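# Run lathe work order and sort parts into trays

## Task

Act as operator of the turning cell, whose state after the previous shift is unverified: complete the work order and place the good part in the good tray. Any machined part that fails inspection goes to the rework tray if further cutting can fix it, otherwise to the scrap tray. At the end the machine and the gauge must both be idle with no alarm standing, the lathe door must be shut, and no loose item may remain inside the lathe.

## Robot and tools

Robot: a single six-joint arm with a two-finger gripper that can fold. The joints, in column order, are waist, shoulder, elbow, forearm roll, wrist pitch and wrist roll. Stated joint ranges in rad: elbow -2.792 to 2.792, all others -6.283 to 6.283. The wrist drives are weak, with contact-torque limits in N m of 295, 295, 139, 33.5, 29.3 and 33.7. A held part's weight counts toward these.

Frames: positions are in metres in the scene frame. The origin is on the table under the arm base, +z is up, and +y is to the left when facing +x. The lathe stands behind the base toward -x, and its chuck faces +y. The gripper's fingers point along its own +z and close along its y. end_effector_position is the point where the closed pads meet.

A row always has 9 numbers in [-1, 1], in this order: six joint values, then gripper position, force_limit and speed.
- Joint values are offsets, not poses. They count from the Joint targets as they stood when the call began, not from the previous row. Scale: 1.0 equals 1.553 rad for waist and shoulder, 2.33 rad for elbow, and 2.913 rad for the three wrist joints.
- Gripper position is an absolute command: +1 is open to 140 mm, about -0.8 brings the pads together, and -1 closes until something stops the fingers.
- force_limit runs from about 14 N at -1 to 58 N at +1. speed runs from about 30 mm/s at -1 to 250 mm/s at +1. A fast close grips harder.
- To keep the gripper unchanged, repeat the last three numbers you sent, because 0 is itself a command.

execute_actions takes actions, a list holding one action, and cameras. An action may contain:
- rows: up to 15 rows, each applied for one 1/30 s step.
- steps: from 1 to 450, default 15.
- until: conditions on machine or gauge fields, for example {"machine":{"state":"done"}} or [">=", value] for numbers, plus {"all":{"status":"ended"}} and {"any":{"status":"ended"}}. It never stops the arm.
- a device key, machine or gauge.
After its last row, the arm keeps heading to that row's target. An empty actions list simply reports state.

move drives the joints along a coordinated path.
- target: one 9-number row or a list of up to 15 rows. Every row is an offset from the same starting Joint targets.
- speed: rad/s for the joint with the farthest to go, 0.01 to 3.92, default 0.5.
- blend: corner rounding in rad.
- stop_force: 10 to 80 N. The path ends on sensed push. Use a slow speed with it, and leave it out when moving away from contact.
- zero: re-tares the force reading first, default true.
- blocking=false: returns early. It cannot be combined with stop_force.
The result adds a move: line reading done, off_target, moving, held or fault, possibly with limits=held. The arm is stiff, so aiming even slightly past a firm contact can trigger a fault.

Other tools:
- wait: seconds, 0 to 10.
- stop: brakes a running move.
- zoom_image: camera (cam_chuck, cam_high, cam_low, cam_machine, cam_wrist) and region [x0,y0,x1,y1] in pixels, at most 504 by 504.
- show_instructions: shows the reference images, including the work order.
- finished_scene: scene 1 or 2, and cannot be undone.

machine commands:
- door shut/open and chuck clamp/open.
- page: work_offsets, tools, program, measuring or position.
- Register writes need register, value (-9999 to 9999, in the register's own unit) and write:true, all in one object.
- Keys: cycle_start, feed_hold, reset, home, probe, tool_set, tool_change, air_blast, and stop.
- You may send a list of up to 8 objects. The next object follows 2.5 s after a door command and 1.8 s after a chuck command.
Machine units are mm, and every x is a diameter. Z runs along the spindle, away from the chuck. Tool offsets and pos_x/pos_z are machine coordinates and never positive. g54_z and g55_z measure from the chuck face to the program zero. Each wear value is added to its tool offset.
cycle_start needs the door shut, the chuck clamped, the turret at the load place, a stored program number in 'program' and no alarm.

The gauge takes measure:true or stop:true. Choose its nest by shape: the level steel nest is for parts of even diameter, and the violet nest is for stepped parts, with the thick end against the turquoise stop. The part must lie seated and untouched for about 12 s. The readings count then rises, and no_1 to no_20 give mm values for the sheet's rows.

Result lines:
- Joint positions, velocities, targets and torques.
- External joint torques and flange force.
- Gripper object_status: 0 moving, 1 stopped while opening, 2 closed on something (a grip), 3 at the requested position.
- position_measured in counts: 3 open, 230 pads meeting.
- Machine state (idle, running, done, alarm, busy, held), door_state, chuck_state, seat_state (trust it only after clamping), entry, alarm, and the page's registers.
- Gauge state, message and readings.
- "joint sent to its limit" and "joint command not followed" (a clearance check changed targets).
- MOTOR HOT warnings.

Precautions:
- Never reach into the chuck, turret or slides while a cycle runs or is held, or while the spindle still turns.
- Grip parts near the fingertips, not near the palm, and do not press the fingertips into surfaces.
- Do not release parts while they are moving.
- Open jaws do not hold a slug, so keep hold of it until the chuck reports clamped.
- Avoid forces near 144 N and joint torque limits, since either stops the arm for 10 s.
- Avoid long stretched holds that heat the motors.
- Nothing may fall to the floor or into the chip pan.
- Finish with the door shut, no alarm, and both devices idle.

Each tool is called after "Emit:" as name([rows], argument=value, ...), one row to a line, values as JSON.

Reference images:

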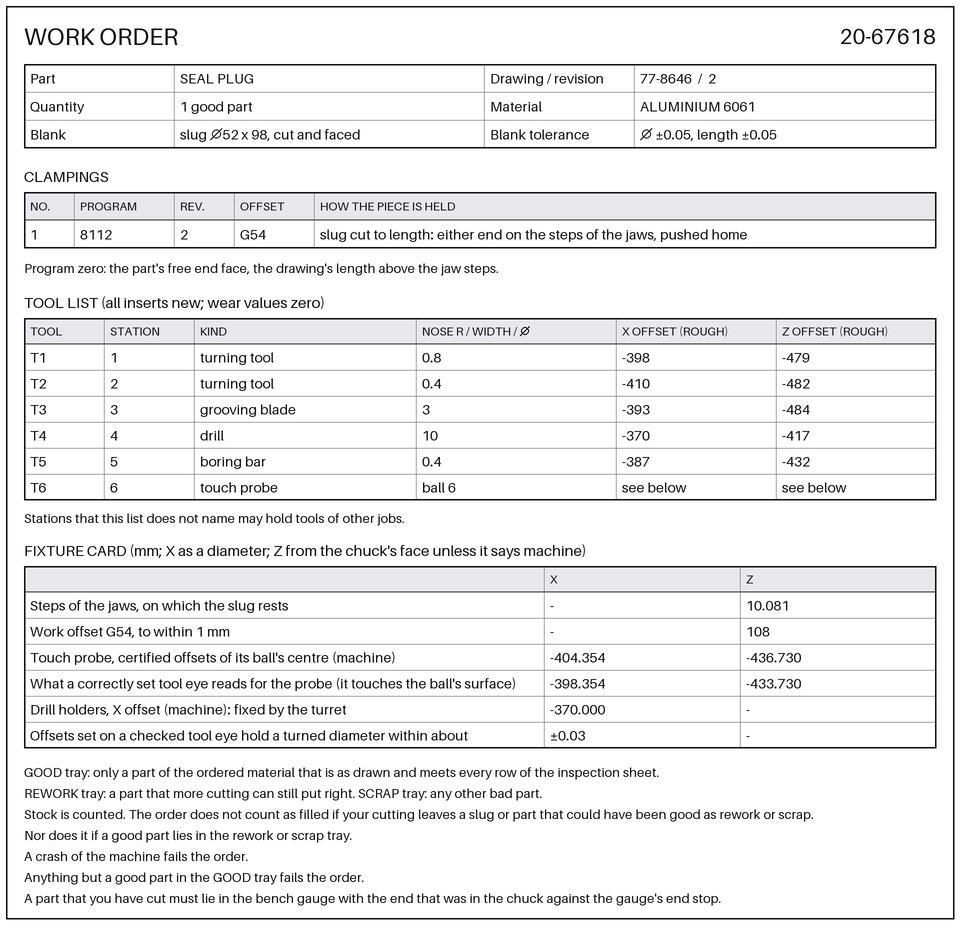

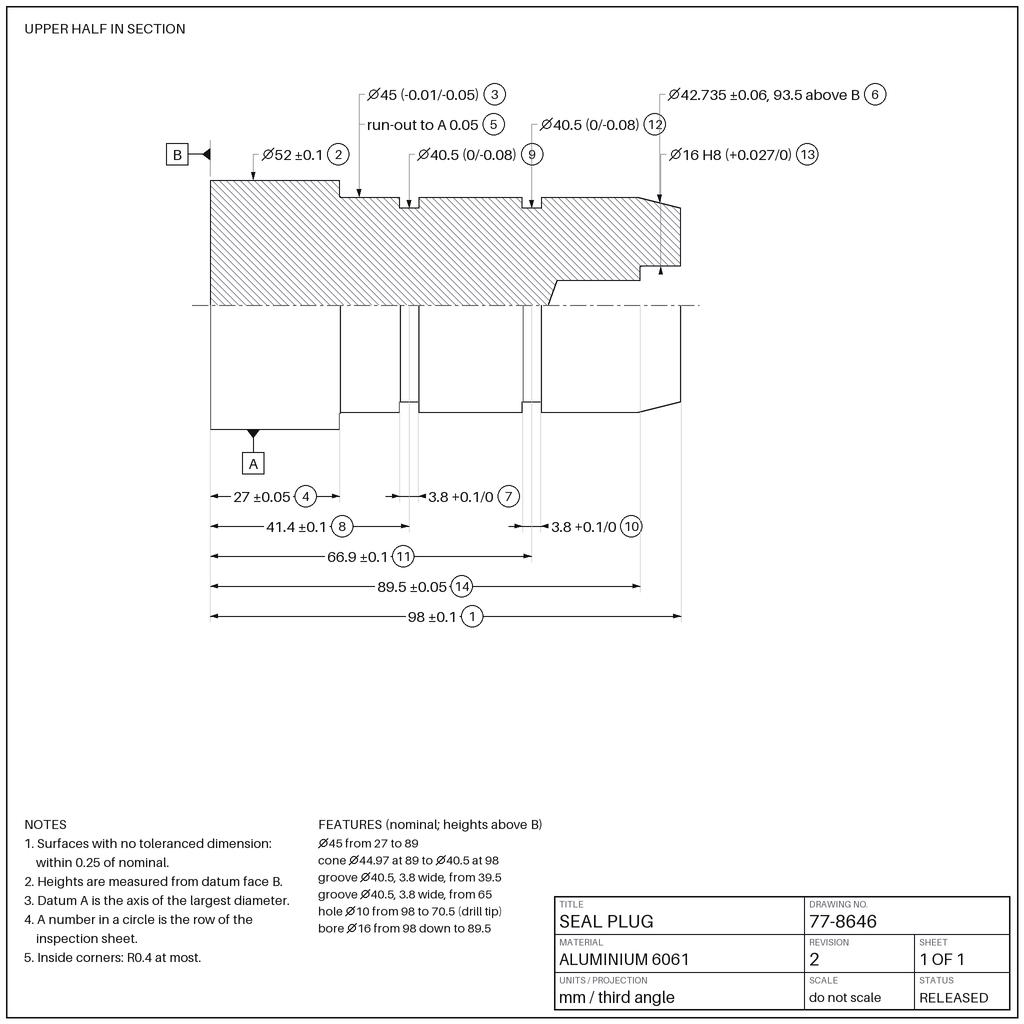

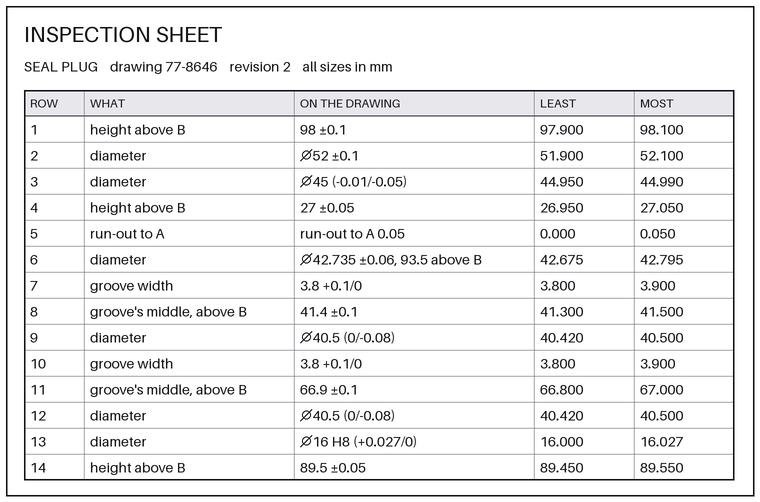

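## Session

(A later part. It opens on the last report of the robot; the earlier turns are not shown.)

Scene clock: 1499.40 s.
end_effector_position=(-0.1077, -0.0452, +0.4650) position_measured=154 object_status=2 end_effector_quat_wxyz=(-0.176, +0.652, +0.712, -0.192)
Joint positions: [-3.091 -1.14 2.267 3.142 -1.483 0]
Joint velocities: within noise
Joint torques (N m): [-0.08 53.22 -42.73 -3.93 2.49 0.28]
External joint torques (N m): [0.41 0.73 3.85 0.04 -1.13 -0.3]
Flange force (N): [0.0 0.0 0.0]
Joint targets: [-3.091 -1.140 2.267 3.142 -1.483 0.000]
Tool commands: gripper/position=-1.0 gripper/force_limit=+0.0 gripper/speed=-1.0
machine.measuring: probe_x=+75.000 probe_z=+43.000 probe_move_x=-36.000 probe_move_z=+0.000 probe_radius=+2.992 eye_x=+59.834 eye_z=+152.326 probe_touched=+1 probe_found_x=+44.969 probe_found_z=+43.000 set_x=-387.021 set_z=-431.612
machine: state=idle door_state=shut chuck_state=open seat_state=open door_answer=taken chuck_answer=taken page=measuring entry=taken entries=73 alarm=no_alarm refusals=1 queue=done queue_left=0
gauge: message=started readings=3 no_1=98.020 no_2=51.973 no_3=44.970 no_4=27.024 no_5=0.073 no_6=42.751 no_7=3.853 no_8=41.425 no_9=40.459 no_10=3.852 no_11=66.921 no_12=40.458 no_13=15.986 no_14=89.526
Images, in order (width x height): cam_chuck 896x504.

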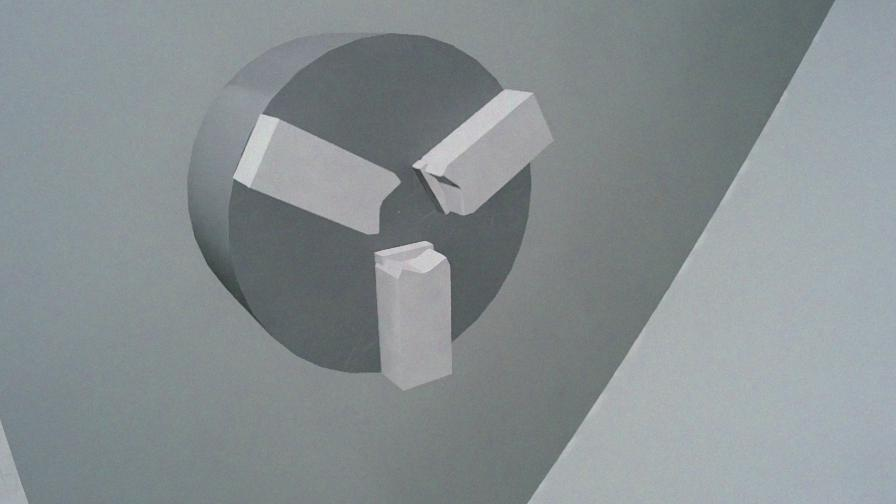

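Emit:
execute_actions([
  {"machine":{"door":"open"},"steps":150,"until":{"machine":{"door_state":"open"}}},
], cameras=[])

Emit:
move([
  [-0.1187,0.9178,0.1115,-0.0352,0.9357,0.0113,-1,0.0,-1],
  [0.0167,0.9782,0.0521,0.0417,0.9207,-0.0153,-1,0.0,-1],
  [0.1098,0.9878,0.0388,0.0953,0.9190,-0.0359,-1,0.0,-1],
], speed=[0.5,0.25,0.12], blend=[0.05,0.02,0], cameras=["cam_chuck","cam_wrist"])

Emit:
zoom_image(camera="cam_wrist", region=[340, 280, 620, 440])

Emit:
zoom_image(camera="cam_wrist", region=[370, 20, 590, 140])

Scene clock: 1511.30 s.
end_effector_position=(-0.1077, -0.0452, +0.4650) position_measured=154 object_status=2 end_effector_quat_wxyz=(-0.176, +0.652, +0.712, -0.192)
Joint positions: [-3.091 -1.14 2.267 3.142 -1.483 0]
Joint velocities: within noise
Joint torques (N m): [-0.38 53.23 -42.67 -3.91 2.48 0.23]
External joint torques (N m): [0.53 0.69 3.58 -0.01 -1.1 -0.25]
Flange force (N): [0.0 0.0 0.0]
Joint targets: [-3.091 -1.140 2.267 3.142 -1.483 0.000]
Tool commands: gripper/position=-1.0 gripper/force_limit=+0.0 gripper/speed=-1.0
machine.measuring: probe_x=+75.000 probe_z=+43.000 probe_move_x=-36.000 probe_move_z=+0.000 probe_radius=+2.992 eye_x=+59.834 eye_z=+152.326 probe_touched=+1 probe_found_x=+44.969 probe_found_z=+43.000 set_x=-387.021 set_z=-431.612
machine: state=idle door_state=open chuck_state=open seat_state=open door_answer=taken chuck_answer=taken page=measuring entry=taken entries=73 alarm=no_alarm refusals=1 queue=running queue_left=0
gauge: message=started readings=3 no_1=98.020 no_2=51.973 no_3=44.970 no_4=27.024 no_5=0.073 no_6=42.751 no_7=3.853 no_8=41.425 no_9=40.459 no_10=3.852 no_11=66.921 no_12=40.458 no_13=15.986 no_14=89.526
No camera images: "cameras" was empty.

Scene clock: 1519.30 s.
end_effector_position=(-0.7598, -0.1497, +0.3052) position_measured=154 object_status=2 end_effector_quat_wxyz=(+0.499, -0.500, -0.502, +0.499)
Joint positions: [-2.92 0.394 2.358 3.42 1.194 -0.104]
Joint velocities: within noise
Joint torques (N m): [0.25 -60.57 -19.62 -1.96 4.79 0.22]
External joint torques (N m): [-0.17 3.38 2.29 0.12 -2.05 -0.27]
Flange force (N): [0.1 2.8 0.8]
Joint targets: [-2.920 0.394 2.358 3.420 1.194 -0.104]
machine.measuring: probe_x=+75.000 probe_z=+43.000 probe_move_x=-36.000 probe_move_z=+0.000 probe_radius=+2.992 eye_x=+59.834 eye_z=+152.326 probe_touched=+1 probe_found_x=+44.969 probe_found_z=+43.000 set_x=-387.021 set_z=-431.612
machine: state=idle door_state=open chuck_state=open seat_state=open door_answer=taken chuck_answer=taken page=measuring entry=taken entries=73 alarm=no_alarm refusals=1 queue=done queue_left=0
gauge: message=started readings=3 no_1=98.020 no_2=51.973 no_3=44.970 no_4=27.024 no_5=0.073 no_6=42.751 no_7=3.853 no_8=41.425 no_9=40.459 no_10=3.852 no_11=66.921 no_12=40.458 no_13=15.986 no_14=89.526
move: done
Images, in order (width x height): cam_chuck 896x504, cam_wrist 896x504.

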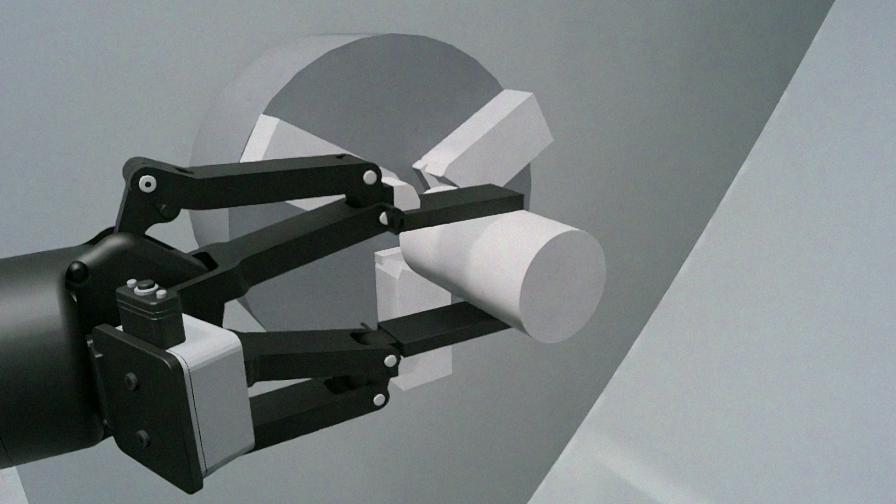

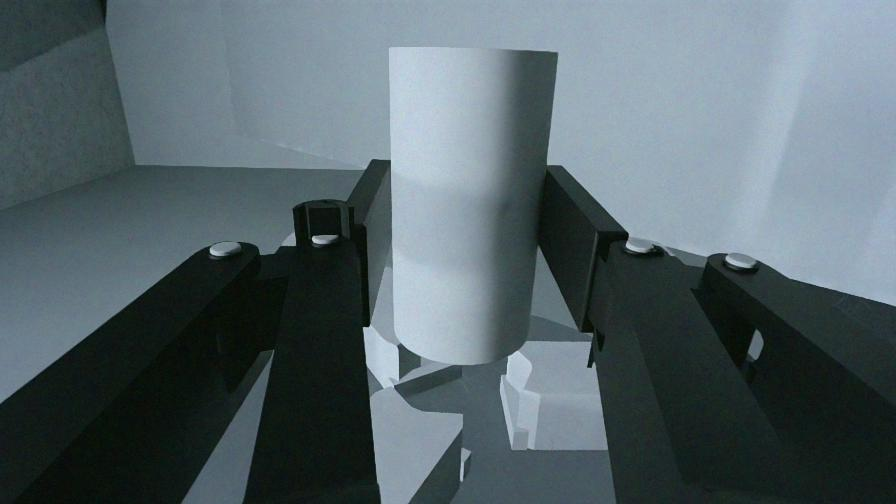

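Scaled by 1.800.

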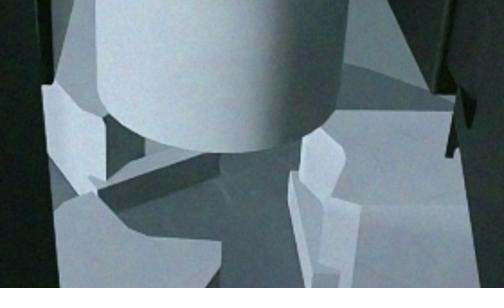

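Scaled by 2.291.

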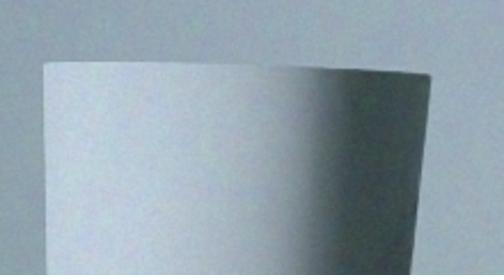

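Emit:
move(target=[0.0794,0.0128,-0.0183,0.0462,-0.0016,-0.0196,-1,0.0,-1], speed=0.025, stop_force=18, cameras=["cam_wrist"])

Scene clock: 1525.87 s.
end_effector_position=(-0.7607, -0.1882, +0.3056) position_measured=154 object_status=2 end_effector_quat_wxyz=(+0.500, -0.500, -0.502, +0.499)
Joint positions: [-2.84 0.407 2.33 3.508 1.191 -0.142]
Joint velocities: within noise
Joint torques (N m): [22.49 -60.8 -22.7 -11.54 3.23 0.01]
External joint torques (N m): [-22.46 2.75 5.54 9.63 -0.53 -0.05]
Flange force (N): [27.2 2.5 3.2]
Joint targets: [-2.840 0.407 2.330 3.508 1.191 -0.142]
machine.measuring: probe_x=+75.000 probe_z=+43.000 probe_move_x=-36.000 probe_move_z=+0.000 probe_radius=+2.992 eye_x=+59.834 eye_z=+152.326 probe_touched=+1 probe_found_x=+44.969 probe_found_z=+43.000 set_x=-387.021 set_z=-431.612
machine: state=idle door_state=open chuck_state=open seat_state=open door_answer=taken chuck_answer=taken page=measuring entry=taken entries=73 alarm=no_alarm refusals=1 queue=done queue_left=0
gauge: message=started readings=3 no_1=98.020 no_2=51.973 no_3=44.970 no_4=27.024 no_5=0.073 no_6=42.751 no_7=3.853 no_8=41.425 no_9=40.459 no_10=3.852 no_11=66.921 no_12=40.458 no_13=15.986 no_14=89.526
move: contact; the forearm roll is farthest, 0.047 rad from its target
Images, in order (width x height): cam_wrist 896x504.

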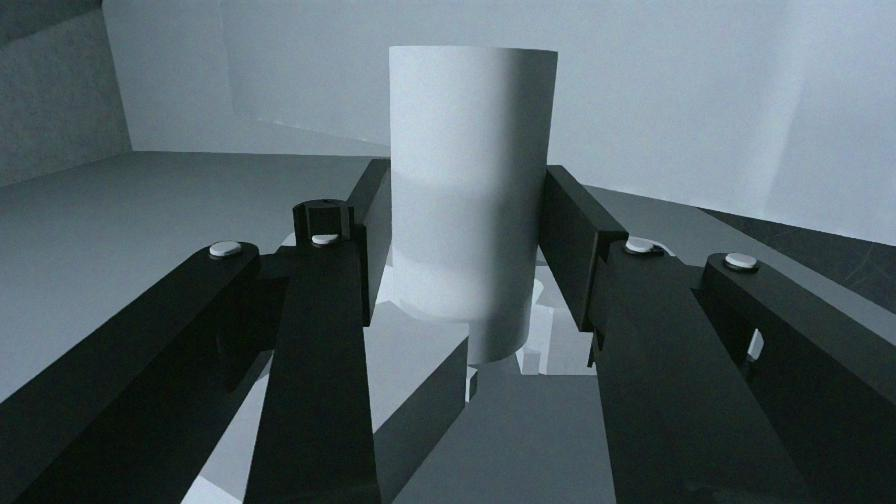

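Emit:
execute_actions([
  {"machine":{"chuck":"clamp"},"steps":90,"until":{"machine":{"chuck_state":"clamped"}}},
], cameras=[])

Emit:
wait(seconds=0.5, cameras=[])

Scene clock: 1528.23 s.
end_effector_position=(-0.7607, -0.1882, +0.3055) position_measured=154 object_status=2 end_effector_quat_wxyz=(+0.500, -0.500, -0.502, +0.499)
Joint positions: [-2.84 0.407 2.33 3.508 1.191 -0.142]
Joint velocities: within noise
Joint torques (N m): [10.22 -51.46 -41.44 -9.84 0.48 0.2]
External joint torques (N m): [-10.17 -7.14 24.13 7.93 2.24 -0.25]
Flange force (N): [23.5 -7.3 -46.6]
Joint targets: [-2.840 0.407 2.330 3.508 1.191 -0.142]
Tool commands: gripper/position=-1.0 gripper/force_limit=+0.0 gripper/speed=-1.0
machine.measuring: probe_x=+75.000 probe_z=+43.000 probe_move_x=-36.000 probe_move_z=+0.000 probe_radius=+2.992 eye_x=+59.834 eye_z=+152.326 probe_touched=+1 probe_found_x=+44.969 probe_found_z=+43.000 set_x=-387.021 set_z=-431.612
machine: state=idle door_state=open chuck_state=clamped seat_state=home door_answer=taken chuck_answer=taken page=measuring entry=taken entries=73 alarm=no_alarm refusals=1 queue=running queue_left=0
gauge: message=started readings=3 no_1=98.020 no_2=51.973 no_3=44.970 no_4=27.024 no_5=0.073 no_6=42.751 no_7=3.853 no_8=41.425 no_9=40.459 no_10=3.852 no_11=66.921 no_12=40.458 no_13=15.986 no_14=89.526
No camera images: "cameras" was empty.

Scene clock: 1528.73 s.
end_effector_position=(-0.7607, -0.1882, +0.3056) position_measured=154 object_status=2 end_effector_quat_wxyz=(+0.500, -0.500, -0.502, +0.499)
Joint positions: [-2.84 0.407 2.33 3.508 1.191 -0.142]
Joint velocities: within noise
Joint torques (N m): [9.29 -51.87 -43.59 -9.88 0.39 0.3]
External joint torques (N m): [-9.18 -6.04 26.31 7.96 2.31 -0.35]
Flange force (N): [22.5 -4.5 -50.2]
Joint targets: [-2.840 0.407 2.330 3.508 1.191 -0.142]
Tool commands: gripper/position=-1.0 gripper/force_limit=+0.0 gripper/speed=-1.0
machine.measuring: probe_x=+75.000 probe_z=+43.000 probe_move_x=-36.000 probe_move_z=+0.000 probe_radius=+2.992 eye_x=+59.834 eye_z=+152.326 probe_touched=+1 probe_found_x=+44.969 probe_found_z=+43.000 set_x=-387.021 set_z=-431.612
machine: state=idle door_state=open chuck_state=clamped seat_state=home door_answer=taken chuck_answer=taken page=measuring entry=taken entries=73 alarm=no_alarm refusals=1 queue=running queue_left=0
gauge: message=started readings=3 no_1=98.020 no_2=51.973 no_3=44.970 no_4=27.024 no_5=0.073 no_6=42.751 no_7=3.853 no_8=41.425 no_9=40.459 no_10=3.852 no_11=66.921 no_12=40.458 no_13=15.986 no_14=89.526
wait: 0.50 s
No camera images: "cameras" was empty.

Emit:
move(target=[0.0007,-0.0008,0.0011,0.0004,0.0005,-0.0002,-1,0.0,-1], speed=0.02, cameras=[])

Scene clock: 1535.10 s.
end_effector_position=(-0.7592, -0.1882, +0.3056) position_measured=154 object_status=2 end_effector_quat_wxyz=(+0.500, -0.500, -0.502, +0.498)
Joint positions: [-2.839 0.406 2.332 3.509 1.192 -0.142]
Joint velocities: within noise
Joint torques (N m): [22.68 -59.9 3.36 -7.73 1.86 0.36]
External joint torques (N m): [-22.79 2.24 -20.53 5.83 0.84 -0.4]
Flange force (N): [16.9 -0.4 48.6]
Joint targets: [-2.839 0.406 2.332 3.509 1.192 -0.142]
machine.measuring: probe_x=+75.000 probe_z=+43.000 probe_move_x=-36.000 probe_move_z=+0.000 probe_radius=+2.992 eye_x=+59.834 eye_z=+152.326 probe_touched=+1 probe_found_x=+44.969 probe_found_z=+43.000 set_x=-387.021 set_z=-431.612
machine: state=idle door_state=open chuck_state=clamped seat_state=home door_answer=taken chuck_answer=taken page=measuring entry=taken entries=73 alarm=no_alarm refusals=1 queue=done queue_left=0
gauge: message=started readings=3 no_1=98.020 no_2=51.973 no_3=44.970 no_4=27.024 no_5=0.073 no_6=42.751 no_7=3.853 no_8=41.425 no_9=40.459 no_10=3.852 no_11=66.921 no_12=40.458 no_13=15.986 no_14=89.526
move: done
No camera images: "cameras" was empty.

Emit:
move(target=[-0.00035,0.0004,-0.00055,-0.0002,-0.00025,0.0001,-1,0.0,-1], speed=0.02, cameras=[])

Scene clock: 1537.03 s.
end_effector_position=(-0.7599, -0.1882, +0.3055) position_measured=154 object_status=2 end_effector_quat_wxyz=(+0.500, -0.500, -0.502, +0.498)
Joint positions: [-2.84 0.407 2.331 3.509 1.191 -0.142]
Joint velocities: within noise
Joint torques (N m): [8.54 -50 -27.79 -7.43 -0.28 0.34]
External joint torques (N m): [-8.51 -8.48 10.52 5.52 3 -0.39]
Flange force (N): [15.7 -10.8 -24.9]
Joint targets: [-2.840 0.407 2.331 3.509 1.191 -0.142]
machine.measuring: probe_x=+75.000 probe_z=+43.000 probe_move_x=-36.000 probe_move_z=+0.000 probe_radius=+2.992 eye_x=+59.834 eye_z=+152.326 probe_touched=+1 probe_found_x=+44.969 probe_found_z=+43.000 set_x=-387.021 set_z=-431.612
machine: state=idle door_state=open chuck_state=clamped seat_state=home door_answer=taken chuck_answer=taken page=measuring entry=taken entries=73 alarm=no_alarm refusals=1 queue=done queue_left=0
gauge: message=started readings=3 no_1=98.020 no_2=51.973 no_3=44.970 no_4=27.024 no_5=0.073 no_6=42.751 no_7=3.853 no_8=41.425 no_9=40.459 no_10=3.852 no_11=66.921 no_12=40.458 no_13=15.986 no_14=89.526
move: done
No camera images: "cameras" was empty.

Emit:
move(target=[0.0001,-0.00015,0.0002,0.00007,0.00009,0,-1,0.0,-1], speed=0.02, cameras=[])

Emit:
execute_actions([
  {"machine":{"chuck":"open"},"steps":90,"until":{"machine":{"chuck_state":"open"}}},
], cameras=[])

Emit:
move(target=[0.0159,0.0026,-0.0037,0.0092,-0.0003,-0.0039,-1,0.0,-1], speed=0.02, stop_force=15, zero=false, cameras=[])

Emit:
execute_actions([
  {"machine":{"chuck":"clamp"},"steps":90,"until":{"machine":{"chuck_state":"clamped"}}},
], cameras=[])

Scene clock: 1543.03 s.
end_effector_position=(-0.7597, -0.1881, +0.3056) position_measured=154 object_status=2 end_effector_quat_wxyz=(+0.500, -0.500, -0.502, +0.498)
Joint positions: [-2.84 0.407 2.332 3.509 1.192 -0.142]
Joint velocities: within noise
Joint torques (N m): [10.67 -53.72 -19.31 -6.94 0.71 0.27]
External joint torques (N m): [-10.6 -4.85 1.83 5 2.02 -0.31]
Flange force (N): [13.4 -7.1 -4.5]
Joint targets: [-2.839 0.407 2.332 3.509 1.192 -0.142]
machine.measuring: probe_x=+75.000 probe_z=+43.000 probe_move_x=-36.000 probe_move_z=+0.000 probe_radius=+2.992 eye_x=+59.834 eye_z=+152.326 probe_touched=+1 probe_found_x=+44.969 probe_found_z=+43.000 set_x=-387.021 set_z=-431.612
machine: state=idle door_state=open chuck_state=clamped seat_state=home door_answer=taken chuck_answer=taken page=measuring entry=taken entries=73 alarm=no_alarm refusals=1 queue=done queue_left=0
gauge: message=started readings=3 no_1=98.020 no_2=51.973 no_3=44.970 no_4=27.024 no_5=0.073 no_6=42.751 no_7=3.853 no_8=41.425 no_9=40.459 no_10=3.852 no_11=66.921 no_12=40.458 no_13=15.986 no_14=89.526
move: done
No camera images: "cameras" was empty.

Scene clock: 1543.87 s.
end_effector_position=(-0.7597, -0.1881, +0.3056) position_measured=154 object_status=2 end_effector_quat_wxyz=(+0.500, -0.500, -0.502, +0.498)
Joint positions: [-2.839 0.407 2.332 3.509 1.192 -0.142]
Joint velocities: within noise
Joint torques (N m): [10.78 -62.32 -22.39 -7.08 4.35 0.37]
External joint torques (N m): [-10.96 4.15 5.13 5.18 -1.63 -0.41]
Flange force (N): [12.6 4.1 0.7]
Joint targets: [-2.839 0.407 2.332 3.509 1.192 -0.142]
Tool commands: gripper/position=-1.0 gripper/force_limit=+0.0 gripper/speed=-1.0
machine.measuring: probe_x=+75.000 probe_z=+43.000 probe_move_x=-36.000 probe_move_z=+0.000 probe_radius=+2.992 eye_x=+59.834 eye_z=+152.326 probe_touched=+1 probe_found_x=+44.969 probe_found_z=+43.000 set_x=-387.021 set_z=-431.612
machine: state=idle door_state=open chuck_state=open seat_state=home door_answer=taken chuck_answer=taken page=measuring entry=taken entries=73 alarm=no_alarm refusals=1 queue=running queue_left=0
gauge: message=started readings=3 no_1=98.020 no_2=51.973 no_3=44.970 no_4=27.024 no_5=0.073 no_6=42.751 no_7=3.853 no_8=41.425 no_9=40.459 no_10=3.852 no_11=66.921 no_12=40.458 no_13=15.986 no_14=89.526
No camera images: "cameras" was empty.

Scene clock: 1544.43 s.
end_effector_position=(-0.7596, -0.1883, +0.3056) position_measured=154 object_status=2 end_effector_quat_wxyz=(+0.500, -0.500, -0.502, +0.498)
Joint positions: [-2.839 0.407 2.332 3.509 1.192 -0.142]
Joint velocities: within noise
Joint torques (N m): [14.01 -61.51 -22.02 -8.25 3.99 0.36]
External joint torques (N m): [-13.97 3.1 4.78 6.34 -1.28 -0.41]
Flange force (N): [16.3 2.3 1.6]
Joint targets: [-2.839 0.407 2.332 3.509 1.192 -0.142]
machine.measuring: probe_x=+75.000 probe_z=+43.000 probe_move_x=-36.000 probe_move_z=+0.000 probe_radius=+2.992 eye_x=+59.834 eye_z=+152.326 probe_touched=+1 probe_found_x=+44.969 probe_found_z=+43.000 set_x=-387.021 set_z=-431.612
machine: state=idle door_state=open chuck_state=open seat_state=home door_answer=taken chuck_answer=taken page=measuring entry=taken entries=73 alarm=no_alarm refusals=1 queue=running queue_left=0
gauge: message=started readings=3 no_1=98.020 no_2=51.973 no_3=44.970 no_4=27.024 no_5=0.073 no_6=42.751 no_7=3.853 no_8=41.425 no_9=40.459 no_10=3.852 no_11=66.921 no_12=40.458 no_13=15.986 no_14=89.526
move: contact; the forearm roll is farthest, 0.027 rad from its target
No camera images: "cameras" was empty.

Scene clock: 1545.30 s.
end_effector_position=(-0.7596, -0.1883, +0.3056) position_measured=154 object_status=2 end_effector_quat_wxyz=(+0.500, -0.500, -0.502, +0.498)
Joint positions: [-2.839 0.407 2.332 3.509 1.192 -0.142]
Joint velocities: within noise
Joint torques (N m): [13.13 -52.23 -19.49 -7.94 -0.07 0.25]
External joint torques (N m): [-12.92 -5.98 2.17 6.02 2.78 -0.3]
Flange force (N): [16.5 -8.1 -5.6]
Joint targets: [-2.839 0.407 2.332 3.509 1.192 -0.142]
Tool commands: gripper/position=-1.0 gripper/force_limit=+0.0 gripper/speed=-1.0
machine.measuring: probe_x=+75.000 probe_z=+43.000 probe_move_x=-36.000 probe_move_z=+0.000 probe_radius=+2.992 eye_x=+59.834 eye_z=+152.326 probe_touched=+1 probe_found_x=+44.969 probe_found_z=+43.000 set_x=-387.021 set_z=-431.612
machine: state=idle door_state=open chuck_state=clamped seat_state=home door_answer=taken chuck_answer=taken page=measuring entry=taken entries=73 alarm=no_alarm refusals=1 queue=running queue_left=0
gauge: message=started readings=3 no_1=98.020 no_2=51.973 no_3=44.970 no_4=27.024 no_5=0.073 no_6=42.751 no_7=3.853 no_8=41.425 no_9=40.459 no_10=3.852 no_11=66.921 no_12=40.458 no_13=15.986 no_14=89.526
No camera images: "cameras" was empty.

Emit:
move([
  [0,0,0,0,0,0,1,0.0,-1],
  [-0.2810,-0.0784,0.0836,-0.1612,0.0174,0.0601,1,0.0,-1],
  [-0.2196,-0.9974,-0.0279,-0.1260,-0.9183,0.0487,1,0.0,-1],
], speed=[0.2,0.3,0.6], blend=[0,0.05,0], cameras=[])

Emit:
execute_actions([
  {"machine":[{"door":"shut"},{"register":"tool_call","value":6,"write":true},{"tool_change":true},{"register":"probe_x","value":75,"write":true},{"register":"probe_z","value":43,"write":true},{"register":"probe_move_z","value":0,"write":true},{"register":"probe_move_x","value":-36,"write":true},{"probe":true}],"steps":450,"until":{"machine":{"queue":["!=","running"],"state":["!=","busy"]}}},
], cameras=[])

Emit:
execute_actions([
  {"steps":300,"until":{"machine":{"queue":["!=","running"],"state":["!=","busy"]}}},
], cameras=[])

Emit:
execute_actions([
  {"machine":[{"register":"probe_z","value":62,"write":true},{"probe":true}],"steps":450,"until":{"machine":{"queue":["!=","running"],"state":["!=","busy"]}}},
], cameras=[])

Emit:
execute_actions([
  {"machine":[{"register":"probe_z","value":30,"write":true},{"probe":true}],"steps":450,"until":{"machine":{"queue":["!=","running"],"state":["!=","busy"]}}},
], cameras=["cam_chuck"])

Scene clock: 1563.17 s.
end_effector_position=(-0.1107, -0.0355, +0.4657) position_measured=3 object_status=3 end_effector_quat_wxyz=(-0.186, +0.682, +0.682, -0.185)
Joint positions: [-3.18 -1.143 2.267 3.142 -1.483 0]
Joint velocities: within noise
Joint torques (N m): [0.09 53.15 -39.17 -3.86 1.4 0.16]
External joint torques (N m): [-0.09 1.1 0.24 -0.05 -0.05 -0.18]
Flange force (N): [0.0 0.0 0.0]
Joint targets: [-3.180 -1.143 2.267 3.142 -1.483 0.000]
machine.measuring: probe_x=+75.000 probe_z=+43.000 probe_move_x=-36.000 probe_move_z=+0.000 probe_radius=+2.992 eye_x=+59.834 eye_z=+152.326 probe_touched=+1 probe_found_x=+44.969 probe_found_z=+43.000 set_x=-387.021 set_z=-431.612
machine: state=idle door_state=open chuck_state=clamped seat_state=home door_answer=taken chuck_answer=taken page=measuring entry=taken entries=73 alarm=no_alarm refusals=1 queue=done queue_left=0
gauge: message=started readings=3 no_1=98.020 no_2=51.973 no_3=44.970 no_4=27.024 no_5=0.073 no_6=42.751 no_7=3.853 no_8=41.425 no_9=40.459 no_10=3.852 no_11=66.921 no_12=40.458 no_13=15.986 no_14=89.526
move: done
No camera images: "cameras" was empty.

Scene clock: 1578.37 s.
end_effector_position=(-0.1107, -0.0355, +0.4657) position_measured=3 object_status=3 end_effector_quat_wxyz=(-0.186, +0.682, +0.682, -0.185)
Joint positions: [-3.18 -1.143 2.267 3.142 -1.483 0]
Joint velocities: within noise
Joint torques (N m): [0.33 53.92 -39.09 -3.87 1.52 0.21]
External joint torques (N m): [-0.12 0.12 0.26 -0.03 -0.18 -0.23]
Flange force (N): [0.0 0.0 0.0]
Joint targets: [-3.180 -1.143 2.267 3.142 -1.483 0.000]
Tool commands: gripper/position=+1.0 gripper/force_limit=+0.0 gripper/speed=-1.0
machine.measuring: probe_x=+75.000 probe_z=+43.000 probe_move_x=-36.000 probe_move_z=+0.000 probe_radius=+2.992 eye_x=+59.834 eye_z=+152.326 probe_touched=+1 probe_found_x=+44.969 probe_found_z=+43.000 set_x=-387.021 set_z=-431.612
machine: state=busy door_state=shut chuck_state=clamped seat_state=home door_answer=taken chuck_answer=taken page=measuring entry=taken entries=80 alarm=no_alarm refusals=1 queue=running queue_left=0
gauge: message=started readings=3 no_1=98.020 no_2=51.973 no_3=44.970 no_4=27.024 no_5=0.073 no_6=42.751 no_7=3.853 no_8=41.425 no_9=40.459 no_10=3.852 no_11=66.921 no_12=40.458 no_13=15.986 no_14=89.526
No camera images: "cameras" was empty.

Scene clock: 1579.10 s.
end_effector_position=(-0.1107, -0.0355, +0.4657) position_measured=3 object_status=3 end_effector_quat_wxyz=(-0.186, +0.682, +0.682, -0.185)
Joint positions: [-3.18 -1.143 2.267 3.142 -1.483 0]
Joint velocities: within noise
Joint torques (N m): [-0.65 53.82 -38.79 -3.94 1.59 0.23]
External joint torques (N m): [1.01 0.35 -0.07 0.04 -0.24 -0.26]
Flange force (N): [0.0 0.0 0.0]
Joint targets: [-3.180 -1.143 2.267 3.142 -1.483 0.000]
Tool commands: gripper/position=+1.0 gripper/force_limit=+0.0 gripper/speed=-1.0
machine.measuring: probe_x=+75.000 probe_z=+43.000 probe_move_x=-36.000 probe_move_z=+0.000 probe_radius=+2.992 eye_x=+59.834 eye_z=+152.326 probe_touched=+1 probe_found_x=+44.904 probe_found_z=+43.000 set_x=-387.021 set_z=-431.612
machine: state=idle door_state=shut chuck_state=clamped seat_state=home door_answer=taken chuck_answer=taken page=measuring entry=taken entries=80 alarm=no_alarm refusals=1 queue=done queue_left=0
gauge: message=started readings=3 no_1=98.020 no_2=51.973 no_3=44.970 no_4=27.024 no_5=0.073 no_6=42.751 no_7=3.853 no_8=41.425 no_9=40.459 no_10=3.852 no_11=66.921 no_12=40.458 no_13=15.986 no_14=89.526
No camera images: "cameras" was empty.

Scene clock: 1585.60 s.
end_effector_position=(-0.1107, -0.0355, +0.4657) position_measured=3 object_status=3 end_effector_quat_wxyz=(-0.186, +0.682, +0.682, -0.185)
Joint positions: [-3.18 -1.143 2.267 3.142 -1.483 0]
Joint velocities: within noise
Joint torques (N m): [0.01 53.29 -39.01 -3.96 1.5 0.15]
External joint torques (N m): [0.35 0.63 0.06 0.05 -0.15 -0.17]
Flange force (N): [0.0 0.0 0.0]
Joint targets: [-3.180 -1.143 2.267 3.142 -1.483 0.000]
Tool commands: gripper/position=+1.0 gripper/force_limit=+0.0 gripper/speed=-1.0
machine.measuring: probe_x=+75.000 probe_z=+62.000 probe_move_x=-36.000 probe_move_z=+0.000 probe_radius=+2.992 eye_x=+59.834 eye_z=+152.326 probe_touched=+1 probe_found_x=+44.857 probe_found_z=+62.000 set_x=-387.021 set_z=-431.612
machine: state=idle door_state=shut chuck_state=clamped seat_state=home door_answer=taken chuck_answer=taken page=measuring entry=taken entries=82 alarm=no_alarm refusals=1 queue=done queue_left=0
gauge: message=started readings=3 no_1=98.020 no_2=51.973 no_3=44.970 no_4=27.024 no_5=0.073 no_6=42.751 no_7=3.853 no_8=41.425 no_9=40.459 no_10=3.852 no_11=66.921 no_12=40.458 no_13=15.986 no_14=89.526
No camera images: "cameras" was empty.

Scene clock: 1588.60 s.
end_effector_position=(-0.1107, -0.0355, +0.4657) position_measured=3 object_status=3 end_effector_quat_wxyz=(-0.186, +0.682, +0.682, -0.185)
Joint positions: [-3.18 -1.143 2.267 3.142 -1.483 0]
Joint velocities: within noise
Joint torques (N m): [-0.44 53.45 -39 -3.91 1.46 0.24]
External joint torques (N m): [0.8 0.67 0.16 0.01 -0.11 -0.27]
Flange force (N): [0.0 0.0 0.0]
Joint targets: [-3.180 -1.143 2.267 3.142 -1.483 0.000]
Tool commands: gripper/position=+1.0 gripper/force_limit=+0.0 gripper/speed=-1.0
machine.measuring: probe_x=+75.000 probe_z=+30.000 probe_move_x=-36.000 probe_move_z=+0.000 probe_radius=+2.992 eye_x=+59.834 eye_z=+152.326 probe_touched=+0 probe_found_x=+0.000 probe_found_z=+0.000 set_x=-387.021 set_z=-431.612
machine: state=alarm door_state=shut chuck_state=clamped seat_state=home door_answer=taken chuck_answer=taken page=measuring entry=taken entries=84 alarm=probe_obstructed refusals=1 queue=dropped queue_left=0
gauge: message=started readings=3 no_1=98.020 no_2=51.973 no_3=44.970 no_4=27.024 no_5=0.073 no_6=42.751 no_7=3.853 no_8=41.425 no_9=40.459 no_10=3.852 no_11=66.921 no_12=40.458 no_13=15.986 no_14=89.526
Images, in order (width x height): cam_chuck 896x504.

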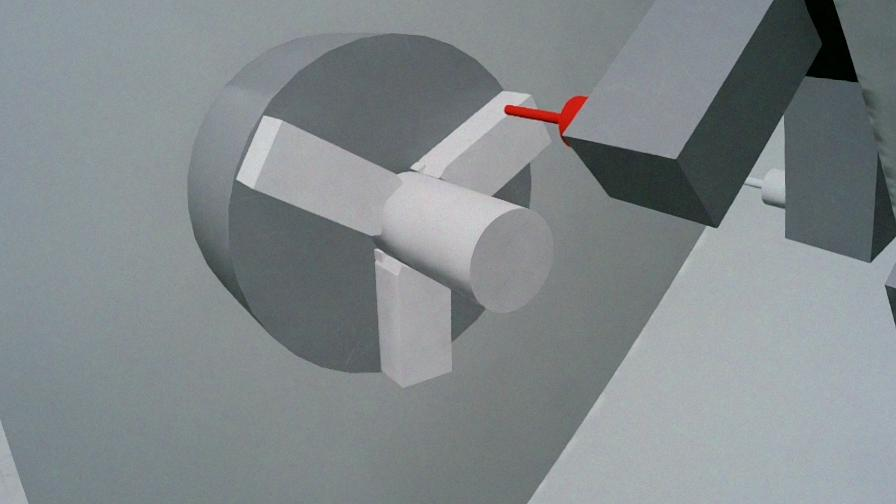

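Emit:
execute_actions([
  {"machine":[{"reset":true},{"home":true},{"register":"probe_z","value":33.6,"write":true},{"probe":true}],"steps":450,"until":{"machine":{"queue":["!=","running"],"state":["!=","busy"]}}},
], cameras=["cam_chuck"])

Scene clock: 1620.07 s.
end_effector_position=(-0.1107, -0.0355, +0.4657) position_measured=3 object_status=3 end_effector_quat_wxyz=(-0.186, +0.682, +0.682, -0.185)
Joint positions: [-3.18 -1.143 2.267 3.142 -1.483 0]
Joint velocities: within noise
Joint torques (N m): [-0.33 53.39 -38.97 -3.86 1.58 0.17]
External joint torques (N m): [0.62 0.97 -0.04 -0.05 -0.22 -0.19]
Flange force (N): [0.0 0.0 0.0]
Joint targets: [-3.180 -1.143 2.267 3.142 -1.483 0.000]
Tool commands: gripper/position=+1.0 gripper/force_limit=+0.0 gripper/speed=-1.0
machine.measuring: probe_x=+75.000 probe_z=+33.600 probe_move_x=-36.000 probe_move_z=+0.000 probe_radius=+2.992 eye_x=+59.834 eye_z=+152.326 probe_touched=+1 probe_found_x=+51.962 probe_found_z=+33.600 set_x=-387.021 set_z=-431.612
machine: state=idle door_state=shut chuck_state=clamped seat_state=home door_answer=taken chuck_answer=taken page=measuring entry=taken entries=88 alarm=no_alarm refusals=1 queue=done queue_left=0
gauge: message=started readings=3 no_1=98.020 no_2=51.973 no_3=44.970 no_4=27.024 no_5=0.073 no_6=42.751 no_7=3.853 no_8=41.425 no_9=40.459 no_10=3.852 no_11=66.921 no_12=40.458 no_13=15.986 no_14=89.526
Images, in order (width x height): cam_chuck 896x504.

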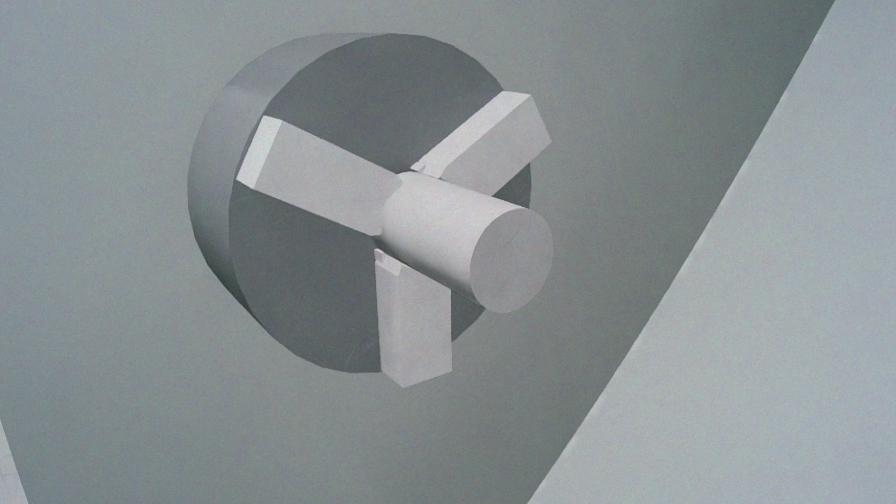

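Emit:
execute_actions([
  {"machine":[{"page":"tools"},{"register":"t1_x_wear","value":1,"write":true},{"register":"t1_z_wear","value":1,"write":true},{"register":"t2_x_wear","value":1,"write":true},{"register":"t2_z_wear","value":1,"write":true},{"register":"t3_x_wear","value":1.5,"write":true},{"register":"t4_z_wear","value":30,"write":true},{"register":"t5_x_wear","value":-0.014,"write":true}],"steps":200,"until":{"machine":{"queue":["!=","running"]}}},
], cameras=[])

Emit:
execute_actions([
  {"machine":[{"home":true},{"door":"open"}],"steps":300,"until":{"machine":{"door_state":"open"}}},
], cameras=[])

Emit:
move(target=[-0.0614,0.9203,0.1115,-0.0352,0.9357,0.0113,1,0.0,-1], speed=0.6, cameras=[])

Scene clock: 1647.03 s.
end_effector_position=(-0.1107, -0.0355, +0.4657) position_measured=3 object_status=3 end_effector_quat_wxyz=(-0.186, +0.682, +0.682, -0.185)
Joint positions: [-3.18 -1.143 2.267 3.142 -1.483 0]
Joint velocities: within noise
Joint torques (N m): [-0.41 53.58 -39.02 -3.94 1.5 0.09]
External joint torques (N m): [0.67 0.53 0.05 0.03 -0.15 -0.12]
Flange force (N): [0.0 0.0 0.0]
Joint targets: [-3.180 -1.143 2.267 3.142 -1.483 0.000]
Tool commands: gripper/position=+1.0 gripper/force_limit=+0.0 gripper/speed=-1.0
machine.tools: t1_x=-397.744 t1_x_wear=+1.000 t1_z=-479.392 t1_z_wear=+1.000 t1_radius=+0.800 t1_station=+1.000 t2_x=-410.318 t2_x_wear=+1.000 t2_z=-482.265 t2_z_wear=+1.000 t2_radius=+0.400 t2_station=+2.000 t3_x=-392.898 t3_x_wear=+1.500 t3_z=-484.256 t3_z_wear=+0.000 t3_radius=+0.000 t3_station=+3.000 t4_x=-370.000 t4_x_wear=+0.000 t4_z=-417.431 t4_z_wear=+0.000 t4_radius=+0.000 t4_station=+4.000 t5_x=-387.021 t5_x_wear=-0.040 t5_z=-431.612 t5_z_wear=+0.000 t5_radius=+0.400 t5_station=+5.000 t6_x=-404.354 t6_x_wear=+0.000 t6_z=-436.730 t6_z_wear=+0.000 t6_radius=+3.000 t6_station=+6.000
machine: state=idle door_state=shut chuck_state=clamped seat_state=home door_answer=taken chuck_answer=taken page=tools entry=refused_out_of_range entries=94 alarm=no_alarm refusals=1 queue=dropped queue_left=0
gauge: message=started readings=3 no_1=98.020 no_2=51.973 no_3=44.970 no_4=27.024 no_5=0.073 no_6=42.751 no_7=3.853 no_8=41.425 no_9=40.459 no_10=3.852 no_11=66.921 no_12=40.458 no_13=15.986 no_14=89.526
No camera images: "cameras" was empty.

Scene clock: 1649.47 s.
end_effector_position=(-0.1107, -0.0355, +0.4657) position_measured=3 object_status=3 end_effector_quat_wxyz=(-0.186, +0.682, +0.682, -0.185)
Joint positions: [-3.18 -1.143 2.267 3.142 -1.483 0]
Joint velocities: within noise
Joint torques (N m): [-0.28 54.72 -38.95 -3.93 1.41 0.13]
External joint torques (N m): [0.38 -0.79 -0.04 0.01 -0.06 -0.16]
Flange force (N): [0.0 0.0 0.0]
Joint targets: [-3.180 -1.143 2.267 3.142 -1.483 0.000]
Tool commands: gripper/position=+1.0 gripper/force_limit=+0.0 gripper/speed=-1.0
machine.tools: t1_x=-397.744 t1_x_wear=+1.000 t1_z=-479.392 t1_z_wear=+1.000 t1_radius=+0.800 t1_station=+1.000 t2_x=-410.318 t2_x_wear=+1.000 t2_z=-482.265 t2_z_wear=+1.000 t2_radius=+0.400 t2_station=+2.000 t3_x=-392.898 t3_x_wear=+1.500 t3_z=-484.256 t3_z_wear=+0.000 t3_radius=+0.000 t3_station=+3.000 t4_x=-370.000 t4_x_wear=+0.000 t4_z=-417.431 t4_z_wear=+0.000 t4_radius=+0.000 t4_station=+4.000 t5_x=-387.021 t5_x_wear=-0.040 t5_z=-431.612 t5_z_wear=+0.000 t5_radius=+0.400 t5_station=+5.000 t6_x=-404.354 t6_x_wear=+0.000 t6_z=-436.730 t6_z_wear=+0.000 t6_radius=+3.000 t6_station=+6.000
machine: state=idle door_state=open chuck_state=clamped seat_state=home door_answer=taken chuck_answer=taken page=tools entry=taken entries=95 alarm=no_alarm refusals=1 queue=running queue_left=0
gauge: message=started readings=3 no_1=98.020 no_2=51.973 no_3=44.970 no_4=27.024 no_5=0.073 no_6=42.751 no_7=3.853 no_8=41.425 no_9=40.459 no_10=3.852 no_11=66.921 no_12=40.458 no_13=15.986 no_14=89.526
No camera images: "cameras" was empty.

Scene clock: 1654.43 s.
end_effector_position=(-0.6906, -0.0010, +0.3160) position_measured=3 object_status=3 end_effector_quat_wxyz=(+0.499, -0.501, -0.502, +0.498)
Joint positions: [-3.276 0.287 2.526 3.04 1.242 0.033]
Joint velocities: within noise
Joint torques (N m): [-0.64 -45.61 -15.73 -1.24 2.85 0.19]
External joint torques (N m): [0.69 -0.29 -0.61 -0.04 -0.16 -0.24]
Flange force (N): [-2.1 -1.4 1.1]
Joint targets: [-3.276 0.287 2.526 3.040 1.242 0.033]
machine.tools: t1_x=-397.744 t1_x_wear=+1.000 t1_z=-479.392 t1_z_wear=+1.000 t1_radius=+0.800 t1_station=+1.000 t2_x=-410.318 t2_x_wear=+1.000 t2_z=-482.265 t2_z_wear=+1.000 t2_radius=+0.400 t2_station=+2.000 t3_x=-392.898 t3_x_wear=+1.500 t3_z=-484.256 t3_z_wear=+0.000 t3_radius=+0.000 t3_station=+3.000 t4_x=-370.000 t4_x_wear=+0.000 t4_z=-417.431 t4_z_wear=+0.000 t4_radius=+0.000 t4_station=+4.000 t5_x=-387.021 t5_x_wear=-0.040 t5_z=-431.612 t5_z_wear=+0.000 t5_radius=+0.400 t5_station=+5.000 t6_x=-404.354 t6_x_wear=+0.000 t6_z=-436.730 t6_z_wear=+0.000 t6_radius=+3.000 t6_station=+6.000
machine: state=idle door_state=open chuck_state=clamped seat_state=home door_answer=taken chuck_answer=taken page=tools entry=taken entries=95 alarm=no_alarm refusals=1 queue=done queue_left=0
gauge: message=started readings=3 no_1=98.020 no_2=51.973 no_3=44.970 no_4=27.024 no_5=0.073 no_6=42.751 no_7=3.853 no_8=41.425 no_9=40.459 no_10=3.852 no_11=66.921 no_12=40.458 no_13=15.986 no_14=89.526
move: done
No camera images: "cameras" was empty.

Emit:
execute_actions([
  {"machine":[{"register":"t5_x_wear","value":-0.014,"write":true},{"register":"t4_z","value":-387.434,"write":true}],"steps":60,"until":{"machine":{"queue":["!=","running"]}}},
], cameras=[])

Emit:
move([
  [0.2814,0.0774,-0.0833,0.1610,-0.0172,-0.0601,1,0.0,-1],
  [0.2814,0.0774,-0.0833,0.1610,-0.0172,-0.0601,-1,0.0,-1],
], speed=[0.25,0.1], cameras=[])

Emit:
wait(seconds=0.5, cameras=[])

Scene clock: 1658.17 s.
end_effector_position=(-0.6906, -0.0010, +0.3159) position_measured=3 object_status=3 end_effector_quat_wxyz=(+0.499, -0.501, -0.502, +0.498)
Joint positions: [-3.276 0.287 2.526 3.04 1.242 0.033]
Joint velocities: within noise
Joint torques (N m): [-0.56 -44.63 -15.8 -1.2 2.86 0.11]
External joint torques (N m): [0.52 -0.84 -0.4 -0.07 -0.19 -0.16]
Flange force (N): [-1.4 -2.9 0.2]
Joint targets: [-3.276 0.287 2.526 3.040 1.242 0.033]
Tool commands: gripper/position=+1.0 gripper/force_limit=+0.0 gripper/speed=-1.0
machine.tools: t1_x=-397.744 t1_x_wear=+1.000 t1_z=-479.392 t1_z_wear=+1.000 t1_radius=+0.800 t1_station=+1.000 t2_x=-410.318 t2_x_wear=+1.000 t2_z=-482.265 t2_z_wear=+1.000 t2_radius=+0.400 t2_station=+2.000 t3_x=-392.898 t3_x_wear=+1.500 t3_z=-484.256 t3_z_wear=+0.000 t3_radius=+0.000 t3_station=+3.000 t4_x=-370.000 t4_x_wear=+0.000 t4_z=-387.434 t4_z_wear=+0.000 t4_radius=+0.000 t4_station=+4.000 t5_x=-387.021 t5_x_wear=-0.014 t5_z=-431.612 t5_z_wear=+0.000 t5_radius=+0.400 t5_station=+5.000 t6_x=-404.354 t6_x_wear=+0.000 t6_z=-436.730 t6_z_wear=+0.000 t6_radius=+3.000 t6_station=+6.000
machine: state=idle door_state=open chuck_state=clamped seat_state=home door_answer=taken chuck_answer=taken page=tools entry=taken entries=97 alarm=no_alarm refusals=1 queue=done queue_left=0
gauge: message=started readings=3 no_1=98.020 no_2=51.973 no_3=44.970 no_4=27.024 no_5=0.073 no_6=42.751 no_7=3.853 no_8=41.425 no_9=40.459 no_10=3.852 no_11=66.921 no_12=40.458 no_13=15.986 no_14=89.526
No camera images: "cameras" was empty.

Scene clock: 1663.97 s.
end_effector_position=(-0.7592, -0.1888, +0.3050) position_measured=154 object_status=0 end_effector_quat_wxyz=(+0.500, -0.500, -0.502, +0.498)
Joint positions: [-2.838 0.407 2.332 3.509 1.192 -0.142]
Joint velocities: within noise
Joint torques (N m): [-4.49 -49.42 -20.16 -0.94 -0.23 0.4]
External joint torques (N m): [4.61 -9.06 3.01 -0.97 2.95 -0.45]
Flange force (N): [-1.9 -11.7 -17.8]
Joint targets: [-2.839 0.407 2.332 3.509 1.192 -0.142]
machine.tools: t1_x=-397.744 t1_x_wear=+1.000 t1_z=-479.392 t1_z_wear=+1.000 t1_radius=+0.800 t1_station=+1.000 t2_x=-410.318 t2_x_wear=+1.000 t2_z=-482.265 t2_z_wear=+1.000 t2_radius=+0.400 t2_station=+2.000 t3_x=-392.898 t3_x_wear=+1.500 t3_z=-484.256 t3_z_wear=+0.000 t3_radius=+0.000 t3_station=+3.000 t4_x=-370.000 t4_x_wear=+0.000 t4_z=-387.434 t4_z_wear=+0.000 t4_radius=+0.000 t4_station=+4.000 t5_x=-387.021 t5_x_wear=-0.014 t5_z=-431.612 t5_z_wear=+0.000 t5_radius=+0.400 t5_station=+5.000 t6_x=-404.354 t6_x_wear=+0.000 t6_z=-436.730 t6_z_wear=+0.000 t6_radius=+3.000 t6_station=+6.000
machine: state=idle door_state=open chuck_state=clamped seat_state=home door_answer=taken chuck_answer=taken page=tools entry=taken entries=97 alarm=no_alarm refusals=1 queue=done queue_left=0
gauge: message=started readings=3 no_1=98.020 no_2=51.973 no_3=44.970 no_4=27.024 no_5=0.073 no_6=42.751 no_7=3.853 no_8=41.425 no_9=40.459 no_10=3.852 no_11=66.921 no_12=40.458 no_13=15.986 no_14=89.526
move: done
No camera images: "cameras" was empty.

Scene clock: 1664.47 s.
end_effector_position=(-0.7592, -0.1888, +0.3050) position_measured=154 object_status=2 end_effector_quat_wxyz=(+0.500, -0.500, -0.502, +0.498)
Joint positions: [-2.838 0.407 2.332 3.509 1.192 -0.142]
Joint velocities: within noise
Joint torques (N m): [-4.03 -49.74 -20.13 -1.15 -0.19 0.24]
External joint torques (N m): [4.18 -9.12 2.84 -0.77 2.92 -0.29]
Flange force (N): [-1.5 -11.9 -17.4]
Joint targets: [-2.839 0.407 2.332 3.509 1.192 -0.142]
Tool commands: gripper/position=-1.0 gripper/force_limit=+0.0 gripper/speed=-1.0
machine.tools: t1_x=-397.744 t1_x_wear=+1.000 t1_z=-479.392 t1_z_wear=+1.000 t1_radius=+0.800 t1_station=+1.000 t2_x=-410.318 t2_x_wear=+1.000 t2_z=-482.265 t2_z_wear=+1.000 t2_radius=+0.400 t2_station=+2.000 t3_x=-392.898 t3_x_wear=+1.500 t3_z=-484.256 t3_z_wear=+0.000 t3_radius=+0.000 t3_station=+3.000 t4_x=-370.000 t4_x_wear=+0.000 t4_z=-387.434 t4_z_wear=+0.000 t4_radius=+0.000 t4_station=+4.000 t5_x=-387.021 t5_x_wear=-0.014 t5_z=-431.612 t5_z_wear=+0.000 t5_radius=+0.400 t5_station=+5.000 t6_x=-404.354 t6_x_wear=+0.000 t6_z=-436.730 t6_z_wear=+0.000 t6_radius=+3.000 t6_station=+6.000
machine: state=idle door_state=open chuck_state=clamped seat_state=home door_answer=taken chuck_answer=taken page=tools entry=taken entries=97 alarm=no_alarm refusals=1 queue=done queue_left=0
gauge: message=started readings=3 no_1=98.020 no_2=51.973 no_3=44.970 no_4=27.024 no_5=0.073 no_6=42.751 no_7=3.853 no_8=41.425 no_9=40.459 no_10=3.852 no_11=66.921 no_12=40.458 no_13=15.986 no_14=89.526
wait: 0.50 s
No camera images: "cameras" was empty.


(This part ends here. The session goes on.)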